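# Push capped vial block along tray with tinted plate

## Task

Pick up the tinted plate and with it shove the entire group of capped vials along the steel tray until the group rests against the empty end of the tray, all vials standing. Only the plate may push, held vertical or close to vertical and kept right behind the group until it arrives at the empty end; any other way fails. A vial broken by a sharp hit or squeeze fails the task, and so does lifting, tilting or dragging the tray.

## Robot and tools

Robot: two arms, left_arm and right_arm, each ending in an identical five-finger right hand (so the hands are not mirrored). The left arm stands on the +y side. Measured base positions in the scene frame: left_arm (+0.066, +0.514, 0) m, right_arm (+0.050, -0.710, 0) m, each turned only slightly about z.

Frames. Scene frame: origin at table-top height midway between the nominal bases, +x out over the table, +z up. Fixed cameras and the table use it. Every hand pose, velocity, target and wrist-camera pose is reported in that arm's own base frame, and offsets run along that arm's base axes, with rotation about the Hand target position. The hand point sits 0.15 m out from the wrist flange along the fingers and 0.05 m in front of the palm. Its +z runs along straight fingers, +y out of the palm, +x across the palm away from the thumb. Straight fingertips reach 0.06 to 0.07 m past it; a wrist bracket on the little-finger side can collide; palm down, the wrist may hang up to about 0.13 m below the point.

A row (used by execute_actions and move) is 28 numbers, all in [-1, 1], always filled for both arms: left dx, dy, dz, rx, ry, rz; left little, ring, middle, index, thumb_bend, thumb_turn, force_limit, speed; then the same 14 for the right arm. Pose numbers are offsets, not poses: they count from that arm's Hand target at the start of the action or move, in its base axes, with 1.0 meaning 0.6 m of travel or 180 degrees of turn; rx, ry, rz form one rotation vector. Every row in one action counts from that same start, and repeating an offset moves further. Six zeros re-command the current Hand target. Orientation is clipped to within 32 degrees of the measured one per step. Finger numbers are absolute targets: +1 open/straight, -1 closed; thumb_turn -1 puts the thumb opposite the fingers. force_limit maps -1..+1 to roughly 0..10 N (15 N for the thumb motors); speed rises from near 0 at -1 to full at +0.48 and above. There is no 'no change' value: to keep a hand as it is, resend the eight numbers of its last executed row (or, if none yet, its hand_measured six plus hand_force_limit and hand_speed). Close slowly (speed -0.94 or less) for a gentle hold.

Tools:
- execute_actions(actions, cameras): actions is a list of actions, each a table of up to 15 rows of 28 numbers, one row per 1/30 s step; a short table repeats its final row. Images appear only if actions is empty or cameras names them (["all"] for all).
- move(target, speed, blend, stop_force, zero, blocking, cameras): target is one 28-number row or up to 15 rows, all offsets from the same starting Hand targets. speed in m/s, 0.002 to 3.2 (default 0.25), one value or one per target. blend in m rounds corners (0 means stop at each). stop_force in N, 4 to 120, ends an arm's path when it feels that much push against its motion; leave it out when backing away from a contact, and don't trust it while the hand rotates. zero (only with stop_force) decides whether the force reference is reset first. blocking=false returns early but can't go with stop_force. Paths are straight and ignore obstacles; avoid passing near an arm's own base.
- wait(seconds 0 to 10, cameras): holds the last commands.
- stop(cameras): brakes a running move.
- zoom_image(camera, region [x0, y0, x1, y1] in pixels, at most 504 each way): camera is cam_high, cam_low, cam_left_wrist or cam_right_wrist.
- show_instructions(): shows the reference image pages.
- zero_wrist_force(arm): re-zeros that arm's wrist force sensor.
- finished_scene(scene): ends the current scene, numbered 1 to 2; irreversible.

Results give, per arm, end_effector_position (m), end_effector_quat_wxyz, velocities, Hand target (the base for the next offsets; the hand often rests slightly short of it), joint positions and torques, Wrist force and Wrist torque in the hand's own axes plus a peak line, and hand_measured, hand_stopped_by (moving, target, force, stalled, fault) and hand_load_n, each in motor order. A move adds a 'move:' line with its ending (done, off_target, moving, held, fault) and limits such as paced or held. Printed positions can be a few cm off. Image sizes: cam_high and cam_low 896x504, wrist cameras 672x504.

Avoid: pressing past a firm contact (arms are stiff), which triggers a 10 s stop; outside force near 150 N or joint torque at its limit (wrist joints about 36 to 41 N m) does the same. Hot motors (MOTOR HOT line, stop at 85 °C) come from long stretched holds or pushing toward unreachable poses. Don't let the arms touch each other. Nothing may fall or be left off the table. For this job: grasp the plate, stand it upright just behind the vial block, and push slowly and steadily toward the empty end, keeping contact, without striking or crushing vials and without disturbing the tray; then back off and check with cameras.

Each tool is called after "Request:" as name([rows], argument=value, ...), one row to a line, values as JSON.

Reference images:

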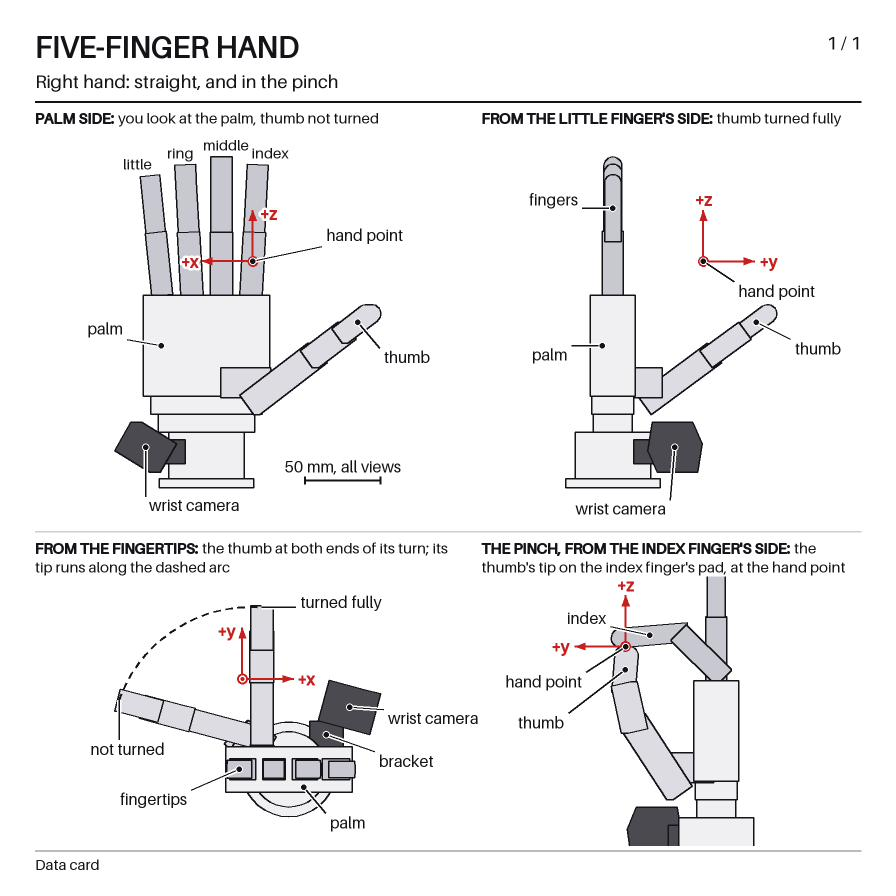

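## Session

Request:
execute_actions(actions=[])

Request:
zoom_image(camera="cam_high", region=[380, 80, 680, 300])

Scene clock: 0.00 s.
left_arm: end_effector_position=(+0.7755, -0.2957, +0.2914) hand_measured=(+1.000, +1.000, +1.000, +1.000, +1.000, +1.000) hand_load_n=(+0.0, +0.0, +0.0, +0.0, +0.0, +0.0) hand_stopped_by=(target, target, target, target, target, target) hand_force_limit=0.00 hand_speed=-0.80 end_effector_quat_wxyz=(-0.039, +0.572, +0.819, +0.031) | right_arm: end_effector_position=(+0.5720, -0.6344, +0.1034) hand_measured=(+1.000, +1.000, +1.000, +1.000, +1.000, +1.000) hand_load_n=(+0.0, +0.0, +0.0, +0.0, +0.0, +0.0) hand_stopped_by=(target, target, target, target, target, target) hand_force_limit=0.00 hand_speed=-0.80 end_effector_quat_wxyz=(-0.229, +0.320, +0.865, +0.311)
Joint positions: left_arm=[-0.637 -1.004 1.265 1.39 1.511 -0.992] | right_arm=[-1.155 -0.424 0.843 1.941 1.474 -2.058]
Joint velocities: within noise
Joint torques (N m): no reading
Wrist force (N): no reading
Wrist torque (N m): no reading
Wrist force, peak (N): no reading
Hand target: left_arm +0.7755, -0.2957, +0.2914; -0.039, +0.572, +0.819, +0.031 | right_arm +0.5720, -0.6344, +0.1034; -0.229, +0.320, +0.865, +0.311
camera_calibration:
cam_left_wrist: T_world_to_cam=[[0.817093, 0.575775, 0.0290305, -0.4747], [0.507434, -0.742183, 0.437808, -0.742935], [0.273625, -0.342998, -0.8986, 0.0587795], [0, 0, 0, 1]] pos_world=[0.748781, -0.257912, 0.391863]
cam_right_wrist: T_world_to_cam=[[0.447929, 0.692965, 0.564942, 0.122557], [0.861151, -0.504273, -0.0642387, -0.796098], [0.24037, 0.515275, -0.822627, 0.381873], [0, 0, 0, 1]] pos_world=[0.538874, -0.683148, 0.193761]

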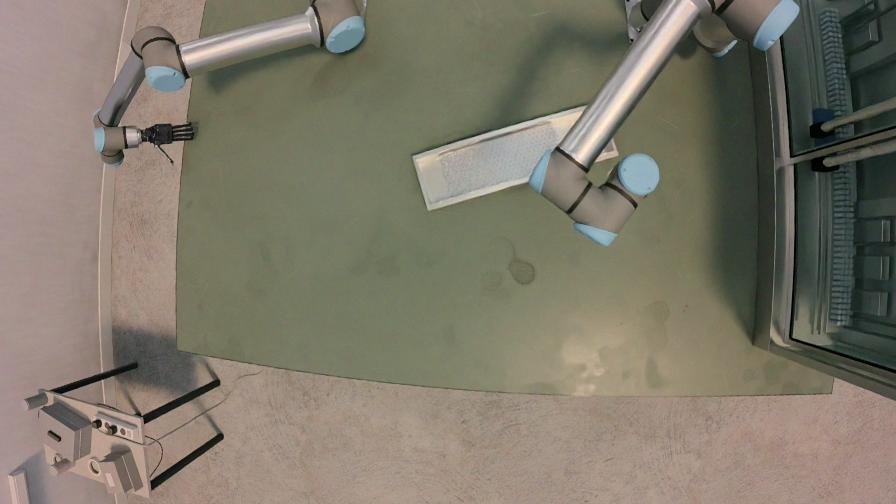

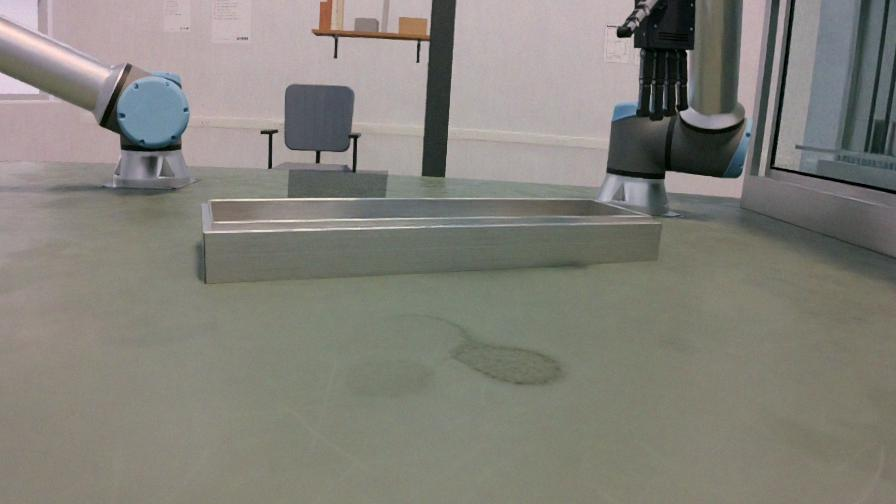

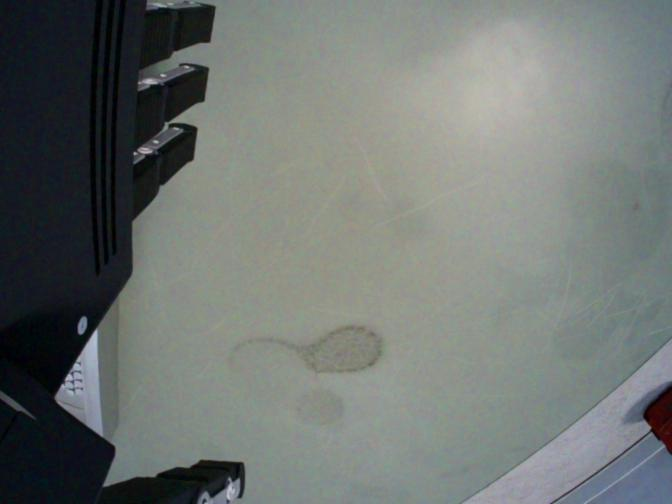

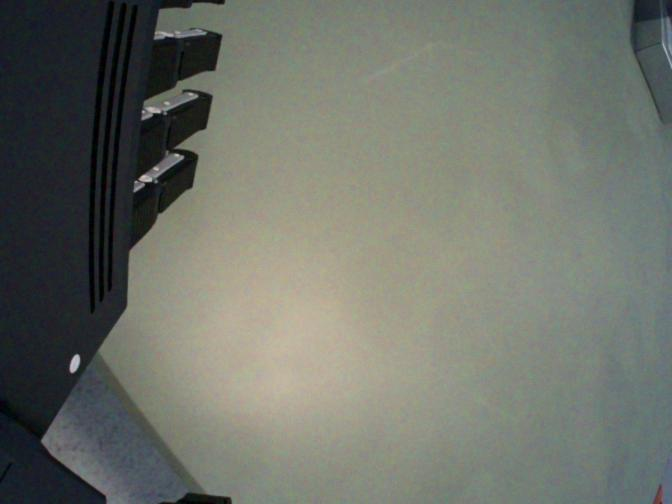

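Scaled by 1.680 from the camera's 896x504 image, which has a finer 1280x720 frame.

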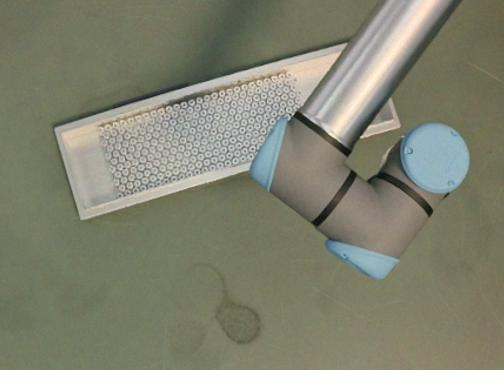

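Request:
move(target=[0.2908,0.6595,0.1,0,0,0, 1,1,1,1,1,1,0,-0.8, 0.2133,0.8333,0.4167,-0.2552,-0.003,-0.162, 1,1,1,1,1,-1,0,0.3], speed=0.5, cameras=["all"])

Request:
zoom_image(camera="cam_high", region=[390, 80, 640, 230])

Request:
zoom_image(camera="cam_low", region=[190, 150, 430, 300])

Scene clock: 4.87 s.
left_arm: end_effector_position=(+0.9500, +0.0999, +0.3514) hand_measured=(+1.000, +1.000, +1.000, +1.000, +1.000, +1.000) hand_load_n=(+0.0, +0.0, +0.0, +0.0, +0.0, +0.0) hand_stopped_by=(target, target, target, target, target, target) hand_force_limit=0.00 hand_speed=-0.80 end_effector_quat_wxyz=(-0.039, +0.572, +0.819, +0.031) | right_arm: end_effector_position=(+0.6999, -0.1345, +0.3534) hand_measured=(+1.000, +1.000, +1.000, +1.000, +1.000, -1.000) hand_load_n=(+0.0, +0.0, +0.0, +0.0, +0.0, +0.0) hand_stopped_by=(target, target, target, target, target, target) hand_force_limit=0.00 hand_speed=0.30 end_effector_quat_wxyz=(+0.000, +0.583, +0.812, +0.001)
Joint positions: left_arm=[-0.104 -0.804 0.815 1.597 1.479 -0.458] | right_arm=[-0.468 -1.259 1.513 1.317 1.569 -0.794]
Joint torques (N m): left_arm=[22.23 -79.8 -48.28 7.74 1.4 3.67] | right_arm=[17.21 -53.63 -43.49 6.21 2.5 2.22]
Wrist force (N): left_arm=[0.5 0.7 0.4] | right_arm=[0.8 -0.8 0.3]
Wrist torque (N m): left_arm=[0.03 -0.13 -0.01] | right_arm=[-0.02 -0.04 -0.09]
Wrist force, peak (N): left_arm=[1.6 1.6 0.4] | right_arm=[3.0 0.4 -0.2]
Hand target: left_arm +0.9500, +0.1000, +0.3514; -0.039, +0.572, +0.819, +0.031 | right_arm +0.7000, -0.1345, +0.3534; +0.000, +0.583, +0.812, +0.001
Off the commanded pose: left_arm 0.000 m, 0 deg | right_arm 0.000 m, 0 deg.
move: done
camera_calibration:
cam_left_wrist: T_world_to_cam=[[0.817112, 0.575743, 0.02914, -0.846921], [0.507354, -0.742213, 0.43785, -0.56401], [0.273717, -0.342988, -0.898576, 0.200575], [0, 0, 0, 1]] pos_world=[0.923281, 0.137788, 0.451863]
cam_right_wrist: T_world_to_cam=[[0.800825, 0.5988, 0.0108752, -0.486273], [0.524548, -0.710054, 0.469758, -0.618932], [0.289013, -0.370489, -0.882728, 0.167245], [0, 0, 0, 1]] pos_world=[0.665743, -0.0863327, 0.443669]

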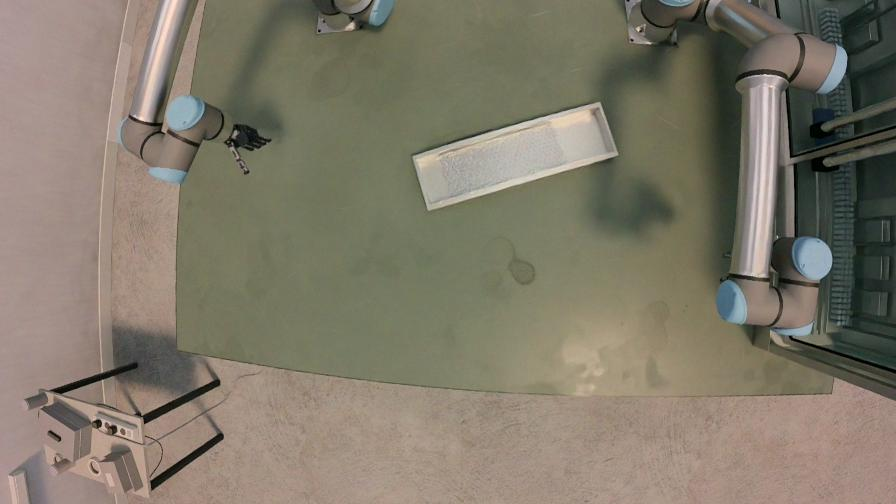

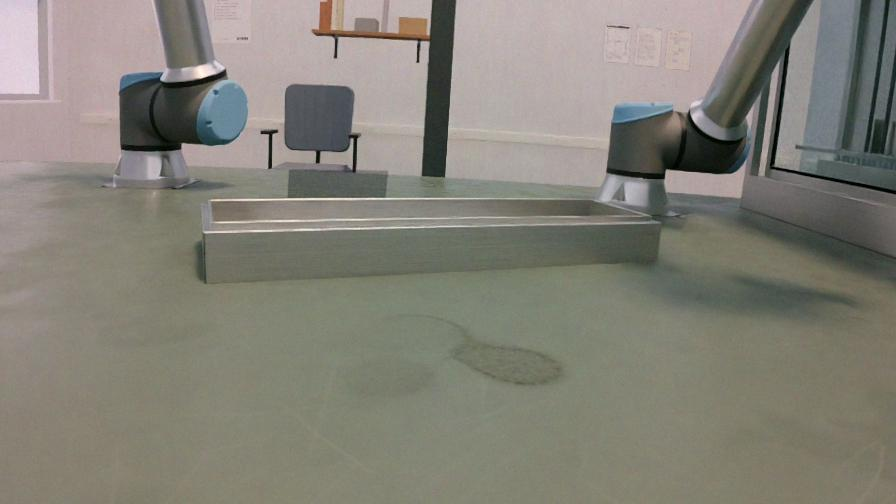

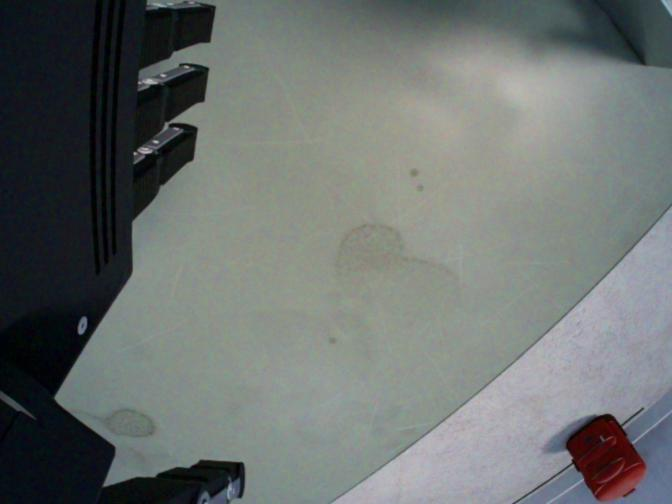

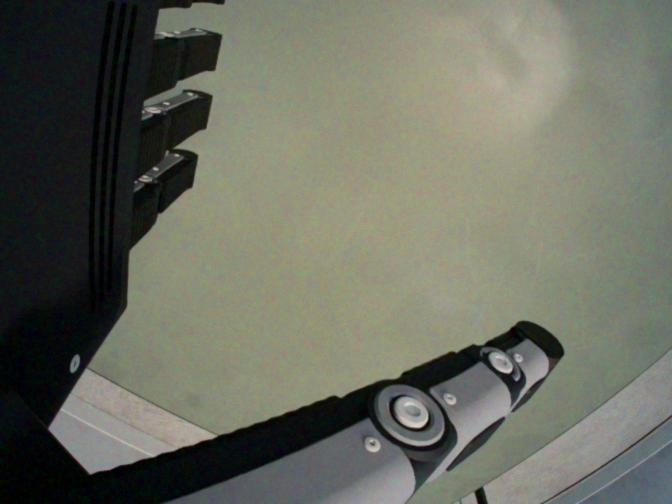

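Scaled by 2.016 from the camera's 896x504 image, which has a finer 1280x720 frame.

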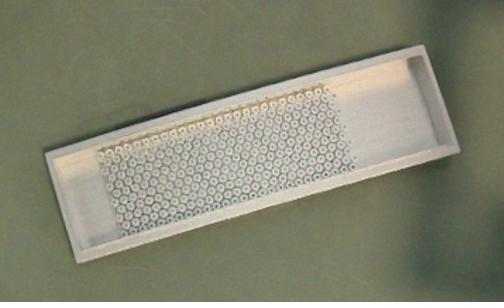

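Scaled by 2.100 from the camera's 896x504 image, which has a finer 1280x720 frame.

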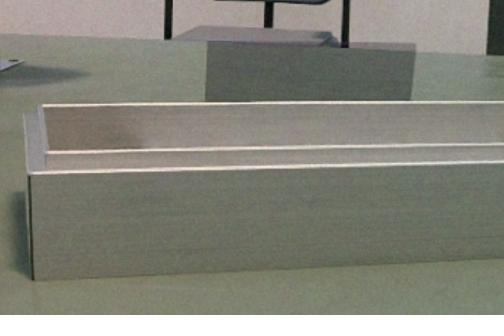

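Request:
move(target=[0,0,0,0,0,0, 1,1,1,1,1,1,0,-0.8, -0.15,0.75,0.02,0,0,0, 1,1,1,1,1,-1,0,0.3], speed=0.5, cameras=[])

Request:
move(target=[0,0,0,0,0,0, 1,1,1,1,1,1,0,-0.8, -0.2567,0.54,-0.059,0,0,0, 1,1,1,1,1,-1,0,0.3], speed=0.5, cameras=["cam_right_wrist","cam_high"])

Request:
zoom_image(camera="cam_right_wrist", region=[200, 0, 500, 300])

Scene clock: 7.73 s.
left_arm: end_effector_position=(+0.9500, +0.1000, +0.3514) hand_measured=(+1.000, +1.000, +1.000, +1.000, +1.000, +1.000) hand_load_n=(+0.0, +0.0, +0.0, +0.0, +0.0, +0.0) hand_stopped_by=(target, target, target, target, target, target) hand_force_limit=0.00 hand_speed=-0.80 end_effector_quat_wxyz=(-0.039, +0.572, +0.819, +0.031) | right_arm: end_effector_position=(+0.6100, +0.3154, +0.3654) hand_measured=(+1.000, +1.000, +1.000, +1.000, +1.000, -1.000) hand_load_n=(+0.0, +0.0, +0.0, +0.0, +0.0, +0.0) hand_stopped_by=(target, target, target, target, target, target) hand_force_limit=0.00 hand_speed=0.30 end_effector_quat_wxyz=(+0.000, +0.583, +0.812, +0.001)
Joint positions: left_arm=[-0.104 -0.804 0.815 1.597 1.479 -0.458] | right_arm=[0.261 -1.285 1.524 1.33 1.57 -0.065]
Joint torques (N m): left_arm=[21.83 -79.77 -48.28 7.64 1.52 3.52] | right_arm=[15.04 -50.96 -45.04 6.46 1.76 2.19]
Wrist force (N): left_arm=[0.7 0.5 0.3] | right_arm=[0.5 -0.8 0.6]
Wrist torque (N m): left_arm=[0.00 -0.15 -0.01] | right_arm=[-0.03 0.06 -0.09]
Wrist force, peak (N): left_arm=[0.8 0.7 0.3] | right_arm=[2.6 -0.8 0.6]
Hand target: left_arm +0.9500, +0.1000, +0.3514; -0.039, +0.572, +0.819, +0.031 | right_arm +0.6100, +0.3155, +0.3654; +0.000, +0.583, +0.812, +0.001
Off the commanded pose: left_arm 0.000 m, 0 deg | right_arm 0.000 m, 0 deg.
move: done
No camera images: "cameras" was empty.

Scene clock: 9.33 s.
left_arm: end_effector_position=(+0.9500, +0.1000, +0.3514) hand_measured=(+1.000, +1.000, +1.000, +1.000, +1.000, +1.000) hand_load_n=(+0.0, +0.0, +0.0, +0.0, +0.0, +0.0) hand_stopped_by=(target, target, target, target, target, target) hand_force_limit=0.00 hand_speed=-0.80 end_effector_quat_wxyz=(-0.039, +0.572, +0.819, +0.031) | right_arm: end_effector_position=(+0.4560, +0.6394, +0.3301) hand_measured=(+1.000, +1.000, +1.000, +1.000, +1.000, -1.000) hand_load_n=(+0.0, +0.0, +0.0, -0.5, -0.5, +0.0) hand_stopped_by=(target, target, target, target, target, target) hand_force_limit=0.00 hand_speed=0.30 end_effector_quat_wxyz=(+0.000, +0.583, +0.812, +0.001)
Joint positions: left_arm=[-0.104 -0.804 0.815 1.597 1.479 -0.458] | right_arm=[0.799 -1.064 1.274 1.359 1.57 0.473]
Joint torques (N m): left_arm=[21.69 -78.24 -47.62 7.65 1.2 3.59] | right_arm=[14.12 -71.91 -42.66 6.47 1.82 1.98]
Wrist force (N): left_arm=[0.2 0.4 0.4] | right_arm=[0.6 -0.7 0.6]
Wrist torque (N m): left_arm=[-0.01 -0.09 -0.03] | right_arm=[-0.01 -0.07 -0.05]
Wrist force, peak (N): left_arm=[0.8 0.5 0.4] | right_arm=[2.9 -0.9 1.0]
Hand target: left_arm +0.9500, +0.1000, +0.3514; -0.039, +0.572, +0.819, +0.031 | right_arm +0.4560, +0.6395, +0.3300; +0.000, +0.583, +0.812, +0.001
Off the commanded pose: left_arm 0.000 m, 0 deg | right_arm 0.000 m, 0 deg.
move: done
camera_calibration:
cam_right_wrist: T_world_to_cam=[[0.800849, 0.598769, 0.0108049, -0.754128], [0.524562, -0.710074, 0.469712, 0.0695602], [0.288921, -0.3705, -0.882754, 0.503984], [0, 0, 0, 1]] pos_world=[0.421843, 0.687667, 0.420369]
Images, in order (width x height): cam_high 896x504, cam_right_wrist 672x504.

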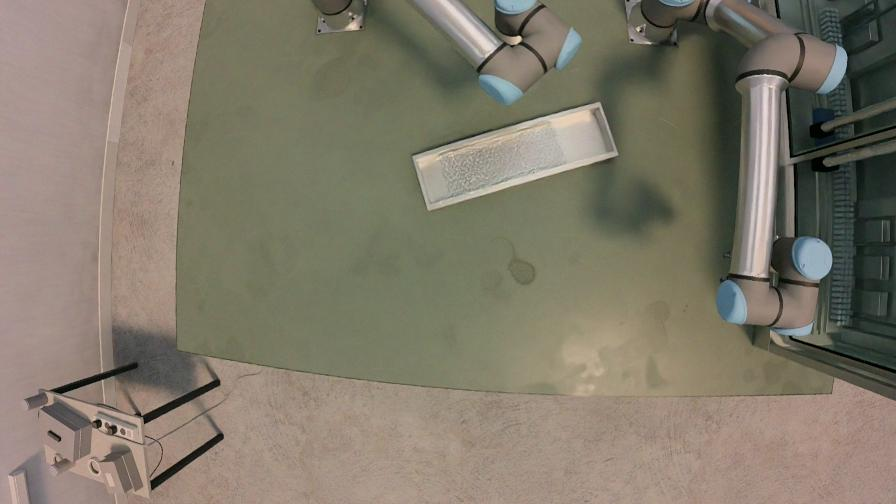

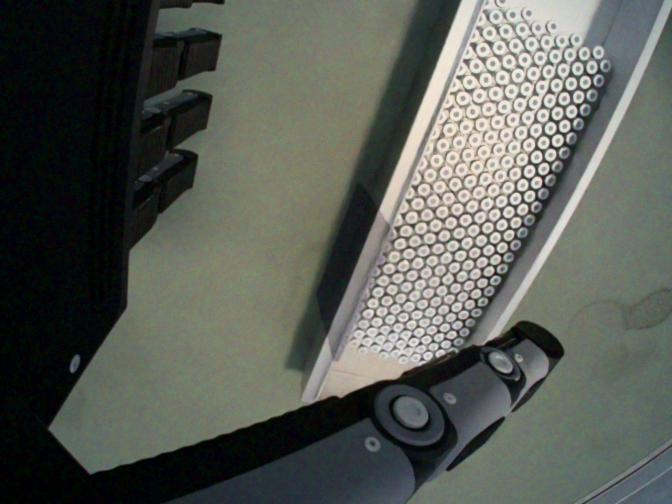

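Scaled by 1.680 from the camera's 672x504 image, which has a finer 960x720 frame.

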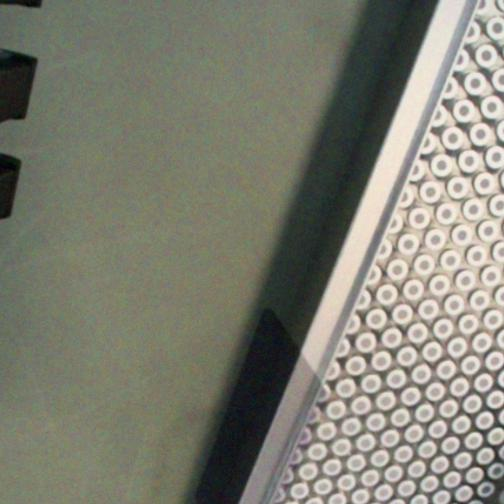

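Request:
zoom_image(camera="cam_right_wrist", region=[280, 160, 420, 320])

Request:
zoom_image(camera="cam_right_wrist", region=[280, 270, 420, 430])

Scaled by 3.150 from the camera's 672x504 image, which has a finer 960x720 frame.

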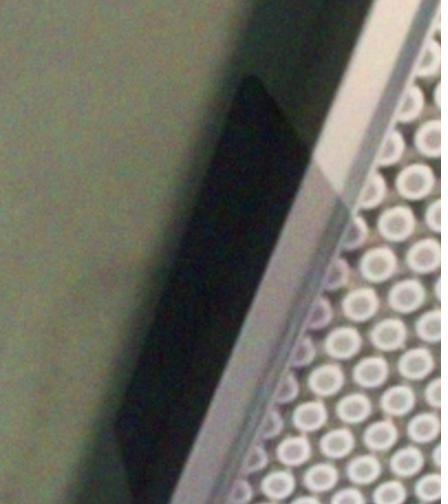

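Scaled by 3.150 from the camera's 672x504 image, which has a finer 960x720 frame.

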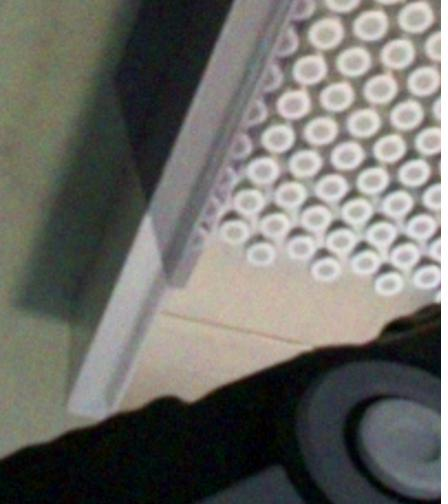

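Request:
move(target=[0,0,0,0,0,0, 1,1,1,1,1,1,0,-0.8, 0.3023,-0.1957,-0.2333,-0.0186,0.0553,0, 1,1,1,1,1,-1,0,0.3], speed=0.35, cameras=["cam_right_wrist","cam_low"])

Request:
zoom_image(camera="cam_right_wrist", region=[150, 0, 400, 300])

Request:
zoom_image(camera="cam_low", region=[260, 60, 430, 230])

Scene clock: 12.77 s.
left_arm: end_effector_position=(+0.9500, +0.1000, +0.3514) hand_measured=(+1.000, +1.000, +1.000, +1.000, +1.000, +1.000) hand_load_n=(+0.0, +0.0, +0.0, +0.0, -0.5, +0.5) hand_stopped_by=(target, target, target, target, target, target) hand_force_limit=0.00 hand_speed=-0.80 end_effector_quat_wxyz=(-0.039, +0.572, +0.819, +0.031) | right_arm: end_effector_position=(+0.6372, +0.5222, +0.1902) hand_measured=(+1.000, +1.000, +1.000, +1.000, +1.000, -1.000) hand_load_n=(+0.0, +0.0, +0.0, +0.0, +0.0, +0.0) hand_stopped_by=(target, target, target, target, target, target) hand_force_limit=0.00 hand_speed=0.30 end_effector_quat_wxyz=(-0.054, +0.581, +0.809, -0.074)
Joint positions: left_arm=[-0.104 -0.804 0.815 1.597 1.479 -0.458] | right_arm=[0.513 -0.876 1.25 1.376 1.536 0.184]
Joint torques (N m): left_arm=[21.37 -80.01 -47.98 7.98 1.3 3.46] | right_arm=[-12.1 -80.89 -40.18 7.16 0.79 -2.39]
Wrist force (N): left_arm=[0.5 0.5 0.4] | right_arm=[1.0 -0.8 0.3]
Wrist torque (N m): left_arm=[0.00 -0.13 -0.01] | right_arm=[-0.07 -0.13 0.16]
Wrist force, peak (N): left_arm=[1.0 0.4 0.3] | right_arm=[1.6 -1.9 -0.6]
Hand target: left_arm +0.9500, +0.1000, +0.3514; -0.039, +0.572, +0.819, +0.031 | right_arm +0.6373, +0.5221, +0.1901; -0.054, +0.581, +0.809, -0.074
Off the commanded pose: left_arm 0.000 m, 0 deg | right_arm 0.000 m, 0 deg.
move: done
camera_calibration:
cam_right_wrist: T_world_to_cam=[[0.787661, 0.594314, -0.162422, -0.783829], [0.601346, -0.684227, 0.412572, -0.0945922], [0.134064, -0.422639, -0.896328, 0.41311], [0, 0, 0, 1]] pos_world=[0.618891, 0.575714, 0.281997]
Images, in order (width x height): cam_low 896x504, cam_right_wrist 672x504.

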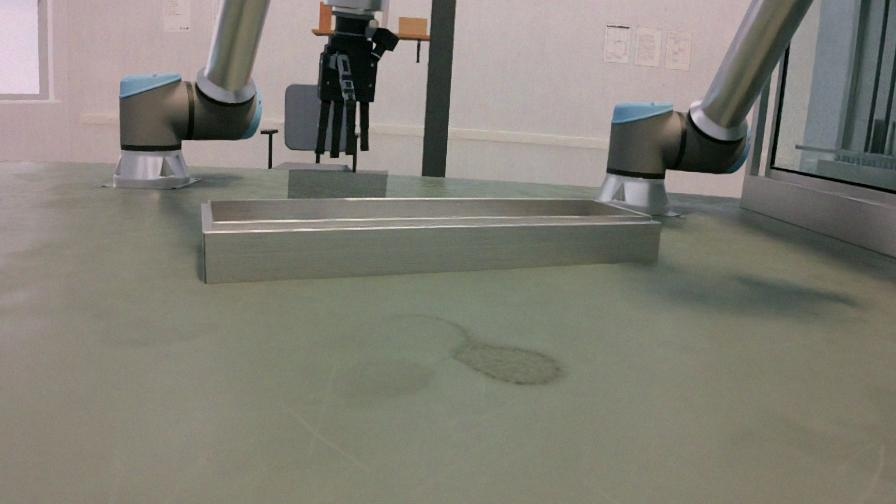

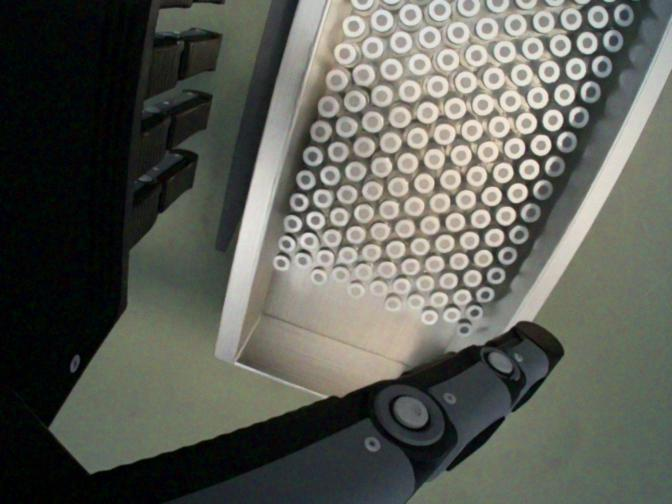

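Scaled by 1.680 from the camera's 672x504 image, which has a finer 960x720 frame.

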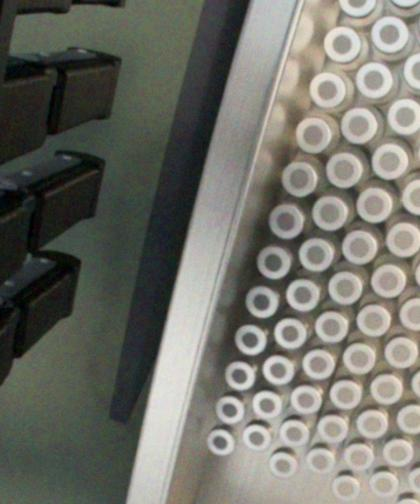

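Scaled by 2.965 from the camera's 896x504 image, which has a finer 1280x720 frame.

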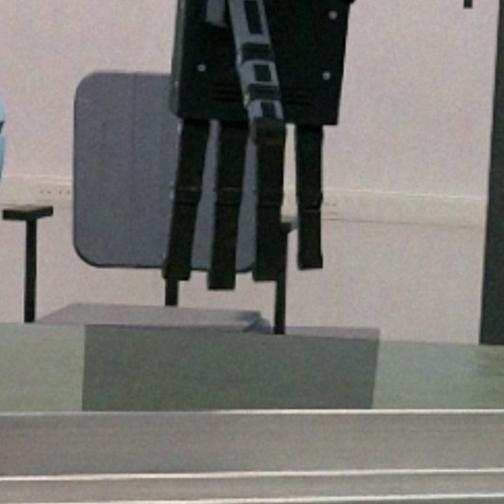

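Request:
move(target=[0,0,0,0,0,0, 1,1,1,1,1,1,0,-0.8, -0.035,-0.002,-0.1752,0,0,0, 1,1,1,1,1,-1,0,0.3], speed=0.08, stop_force=12, cameras=["cam_right_wrist","cam_low"])

Request:
zoom_image(camera="cam_right_wrist", region=[80, 0, 380, 400])

Request:
zoom_image(camera="cam_low", region=[260, 60, 430, 230])

Scene clock: 16.13 s.
left_arm: end_effector_position=(+0.9500, +0.1000, +0.3514) hand_measured=(+1.000, +1.000, +1.000, +1.000, +1.000, +1.000) hand_load_n=(+0.0, +0.0, +0.0, +0.0, +0.0, +0.0) hand_stopped_by=(target, target, target, target, target, target) hand_force_limit=0.00 hand_speed=-0.80 end_effector_quat_wxyz=(-0.039, +0.572, +0.819, +0.031) | right_arm: end_effector_position=(+0.6163, +0.5209, +0.0849) hand_measured=(+1.000, +1.000, +1.000, +1.000, +1.000, -1.000) hand_load_n=(+0.0, +0.0, +0.0, +0.0, +0.0, +0.0) hand_stopped_by=(target, target, target, target, target, target) hand_force_limit=0.00 hand_speed=0.30 end_effector_quat_wxyz=(-0.054, +0.581, +0.809, -0.074)
Joint positions: left_arm=[-0.104 -0.804 0.815 1.597 1.479 -0.458] | right_arm=[0.525 -0.823 1.36 1.212 1.534 0.196]
Joint torques (N m): left_arm=[22.64 -80.2 -47.85 7.86 1.29 3.45] | right_arm=[14.83 -82.87 -21.63 1.36 -2.4 1.88]
Wrist force (N): left_arm=[0.5 0.3 0.2] | right_arm=[0.7 -0.5 0.1]
Wrist torque (N m): left_arm=[-0.01 -0.12 -0.03] | right_arm=[-0.05 -0.07 0.12]
Wrist force, peak (N): left_arm=[0.8 0.8 0.1] | right_arm=[1.3 -1.1 0.2]
Hand target: left_arm +0.9500, +0.1000, +0.3514; -0.039, +0.572, +0.819, +0.031 | right_arm +0.6163, +0.5209, +0.0849; -0.054, +0.581, +0.809, -0.074
Off the commanded pose: left_arm 0.000 m, 0 deg | right_arm 0.000 m, 0 deg.
move: done
camera_calibration:
cam_right_wrist: T_world_to_cam=[[0.787598, 0.594348, -0.162603, -0.783709], [0.601453, -0.684144, 0.412556, -0.0396804], [0.133958, -0.422726, -0.896302, 0.321165], [0, 0, 0, 1]] pos_world=[0.598091, 0.574414, 0.176797]
Images, in order (width x height): cam_low 896x504, cam_right_wrist 672x504.

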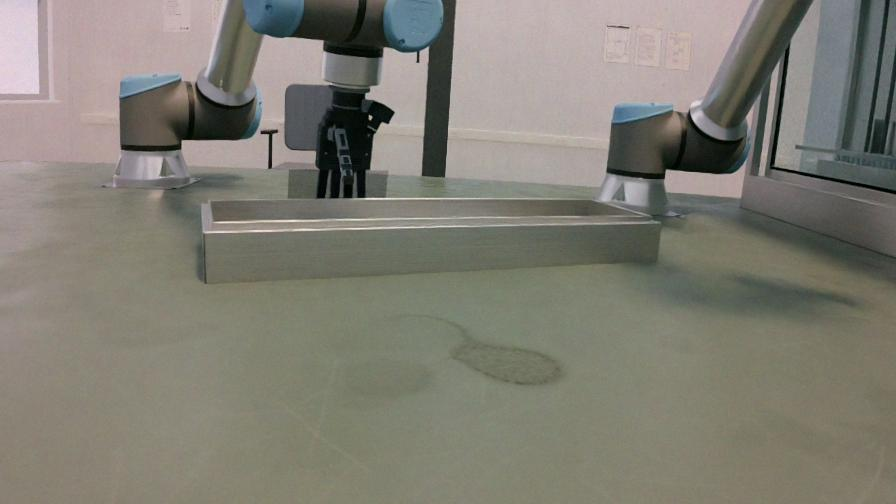

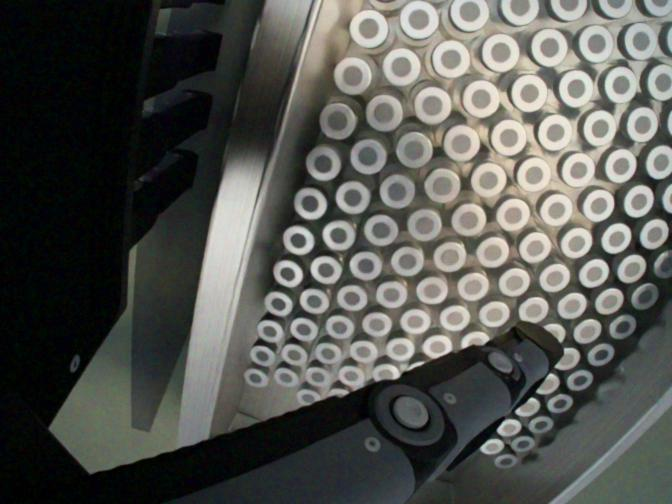

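Scaled by 1.260 from the camera's 672x504 image, which has a finer 960x720 frame.

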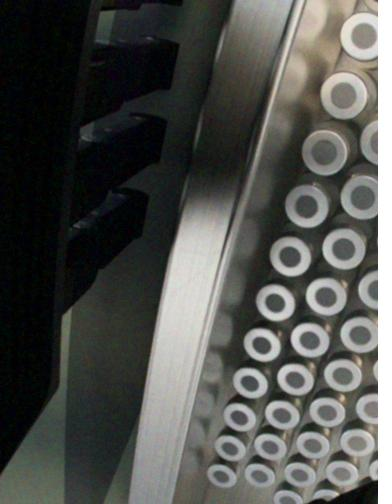

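Scaled by 2.965 from the camera's 896x504 image, which has a finer 1280x720 frame.

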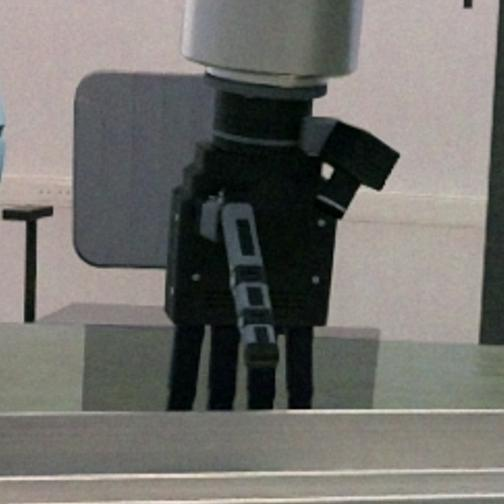

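Request:
move(target=[0,0,0,0,0,0, 1,1,1,1,1,1,0,-0.8, -0.0017,-0.0006,-0.01,0,0,0, 1,1,1,1,-0.2,-1,0,-0.1], speed=0.03, stop_force=12, cameras=["cam_right_wrist","cam_low"])

Request:
zoom_image(camera="cam_right_wrist", region=[80, 0, 380, 400])

Request:
zoom_image(camera="cam_low", region=[260, 60, 430, 230])

Scene clock: 17.97 s.
left_arm: end_effector_position=(+0.9500, +0.1000, +0.3514) hand_measured=(+1.000, +1.000, +1.000, +1.000, +1.000, +1.000) hand_load_n=(-0.5, +0.0, +0.0, +0.0, -0.5, +0.0) hand_stopped_by=(target, target, target, target, target, target) hand_force_limit=0.00 hand_speed=-0.80 end_effector_quat_wxyz=(-0.039, +0.572, +0.819, +0.031) | right_arm: end_effector_position=(+0.6153, +0.5206, +0.0789) hand_measured=(+1.000, +1.000, +1.000, +1.000, -0.200, -1.000) hand_load_n=(+0.0, +0.0, +0.0, +0.0, +0.0, +0.0) hand_stopped_by=(target, target, target, target, target, target) hand_force_limit=0.00 hand_speed=-0.10 end_effector_quat_wxyz=(-0.054, +0.581, +0.809, -0.074)
Joint positions: left_arm=[-0.104 -0.804 0.815 1.597 1.479 -0.458] | right_arm=[0.525 -0.819 1.365 1.203 1.534 0.196]
Joint torques (N m): left_arm=[20.86 -78.91 -48.41 7.91 1.12 3.22] | right_arm=[13.2 -82.65 -20.04 1.25 -2.39 1.86]
Wrist force (N): left_arm=[0.5 0.5 0.2] | right_arm=[1.1 -0.7 0.1]
Wrist torque (N m): left_arm=[0.02 -0.13 -0.01] | right_arm=[-0.07 -0.14 0.11]
Wrist force, peak (N): left_arm=[0.9 0.7 0.3] | right_arm=[1.3 -0.8 0.5]
Hand target: left_arm +0.9500, +0.1000, +0.3514; -0.039, +0.572, +0.819, +0.031 | right_arm +0.6153, +0.5206, +0.0789; -0.054, +0.581, +0.809, -0.074
Off the commanded pose: left_arm 0.000 m, 0 deg | right_arm 0.000 m, 0 deg.
move: done
camera_calibration:
cam_right_wrist: T_world_to_cam=[[0.787598, 0.594348, -0.162603, -0.78364], [0.601453, -0.684144, 0.412556, -0.0367487], [0.133958, -0.422726, -0.896302, 0.315807], [0, 0, 0, 1]] pos_world=[0.596991, 0.574114, 0.170797]
Images, in order (width x height): cam_low 896x504, cam_right_wrist 672x504.

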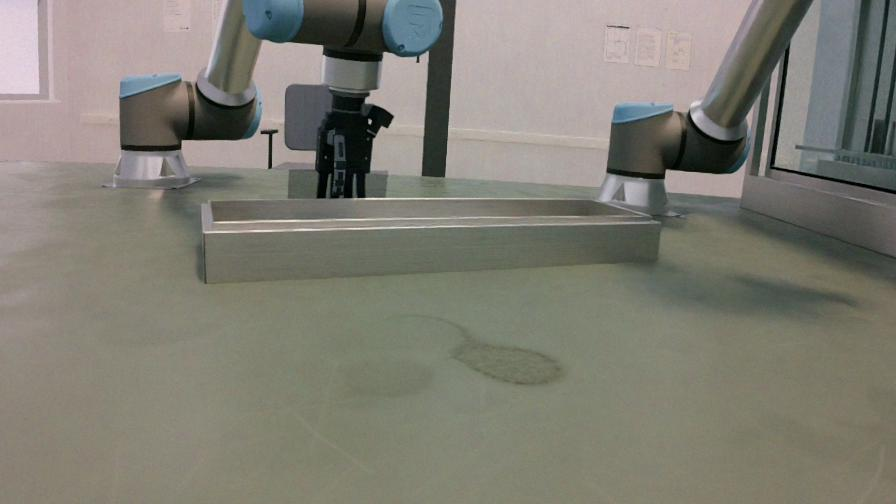

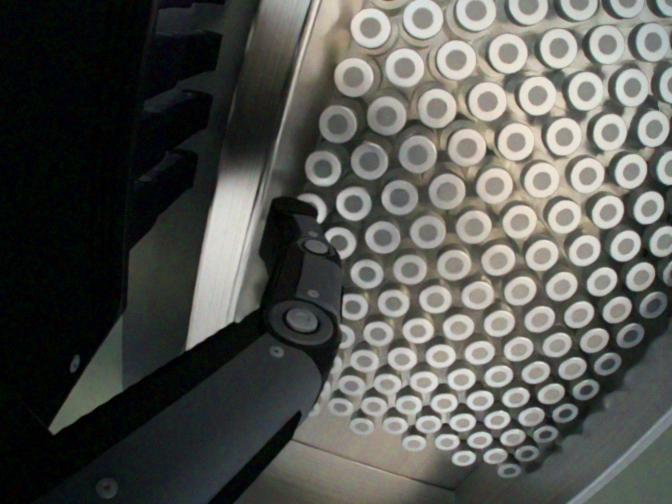

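Scaled by 1.260 from the camera's 672x504 image, which has a finer 960x720 frame.

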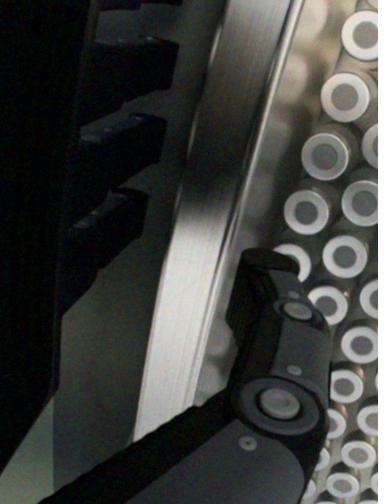

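Scaled by 2.965 from the camera's 896x504 image, which has a finer 1280x720 frame.

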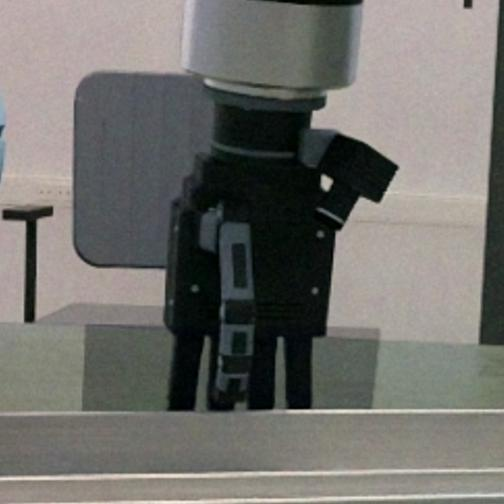

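Request:
move([
  [0,0,0,0,0,0, 1,1,1,1,1,1,0,-0.8, 0,0,0,0,0,0, 1,1,1,1,-1,-1,0,-0.85],
  [0,0,0,0,0,0, 1,1,1,1,1,1,0,-0.8, 0,0,0,0,0,0, 0.4,0.4,0.4,0.4,-1,-1,-0.4,-0.88],
], speed=0.03, cameras=["cam_right_wrist","cam_low"])

Request:
zoom_image(camera="cam_low", region=[260, 60, 430, 230])

Scene clock: 21.13 s.
left_arm: end_effector_position=(+0.9500, +0.1000, +0.3514) hand_measured=(+1.000, +1.000, +1.000, +1.000, +1.000, +1.000) hand_load_n=(+0.0, +0.0, +0.0, +0.0, +0.0, +0.0) hand_stopped_by=(target, target, target, target, target, target) hand_force_limit=0.00 hand_speed=-0.80 end_effector_quat_wxyz=(-0.039, +0.572, +0.819, +0.031) | right_arm: end_effector_position=(+0.6153, +0.5206, +0.0789) hand_measured=(+0.924, +0.958, +0.980, +0.958, -0.658, -1.000) hand_load_n=(+5.5, +0.0, +0.0, +0.0, +9.5, +1.5) hand_stopped_by=(force, force, force, force, force, target) hand_force_limit=-0.40 hand_speed=-0.88 end_effector_quat_wxyz=(-0.054, +0.581, +0.809, -0.074)
Joint positions: left_arm=[-0.104 -0.804 0.815 1.597 1.479 -0.458] | right_arm=[0.525 -0.819 1.365 1.203 1.534 0.196]
Joint torques (N m): left_arm=[21.32 -79.1 -47.68 7.78 1.04 3.17] | right_arm=[11.01 -85.89 -23.01 2.55 -2.12 1.6]
Wrist force (N): left_arm=[0.6 0.5 0.1] | right_arm=[0.6 -1.8 -1.5]
Wrist torque (N m): left_arm=[0.02 -0.13 -0.01] | right_arm=[0.03 0.16 -0.03]
Wrist force, peak (N): left_arm=[0.8 0.5 0.4] | right_arm=[0.8 -2.1 -2.6]
Hand target: left_arm +0.9500, +0.1000, +0.3514; -0.039, +0.572, +0.819, +0.031 | right_arm +0.6153, +0.5206, +0.0789; -0.054, +0.581, +0.809, -0.074
Off the commanded pose: left_arm 0.000 m, 0 deg | right_arm 0.000 m, 0 deg.
move: done
camera_calibration:
cam_right_wrist: T_world_to_cam=[[0.787598, 0.594348, -0.162603, -0.78364], [0.601453, -0.684144, 0.412556, -0.0367487], [0.133958, -0.422726, -0.896302, 0.315807], [0, 0, 0, 1]] pos_world=[0.596991, 0.574114, 0.170797]
Images, in order (width x height): cam_low 896x504, cam_right_wrist 672x504.

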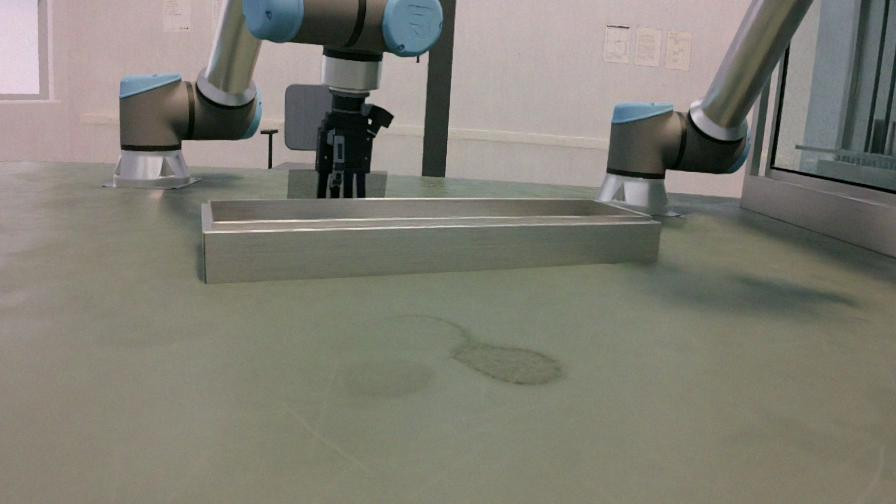

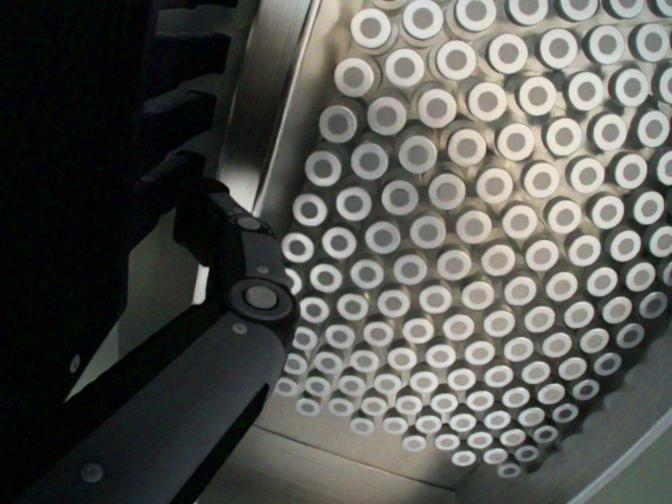

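Scaled by 2.965 from the camera's 896x504 image, which has a finer 1280x720 frame.

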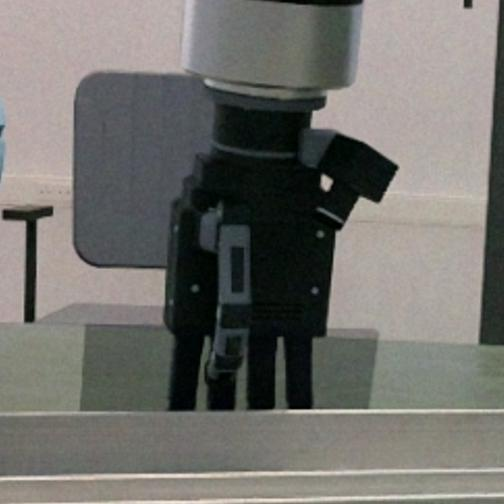

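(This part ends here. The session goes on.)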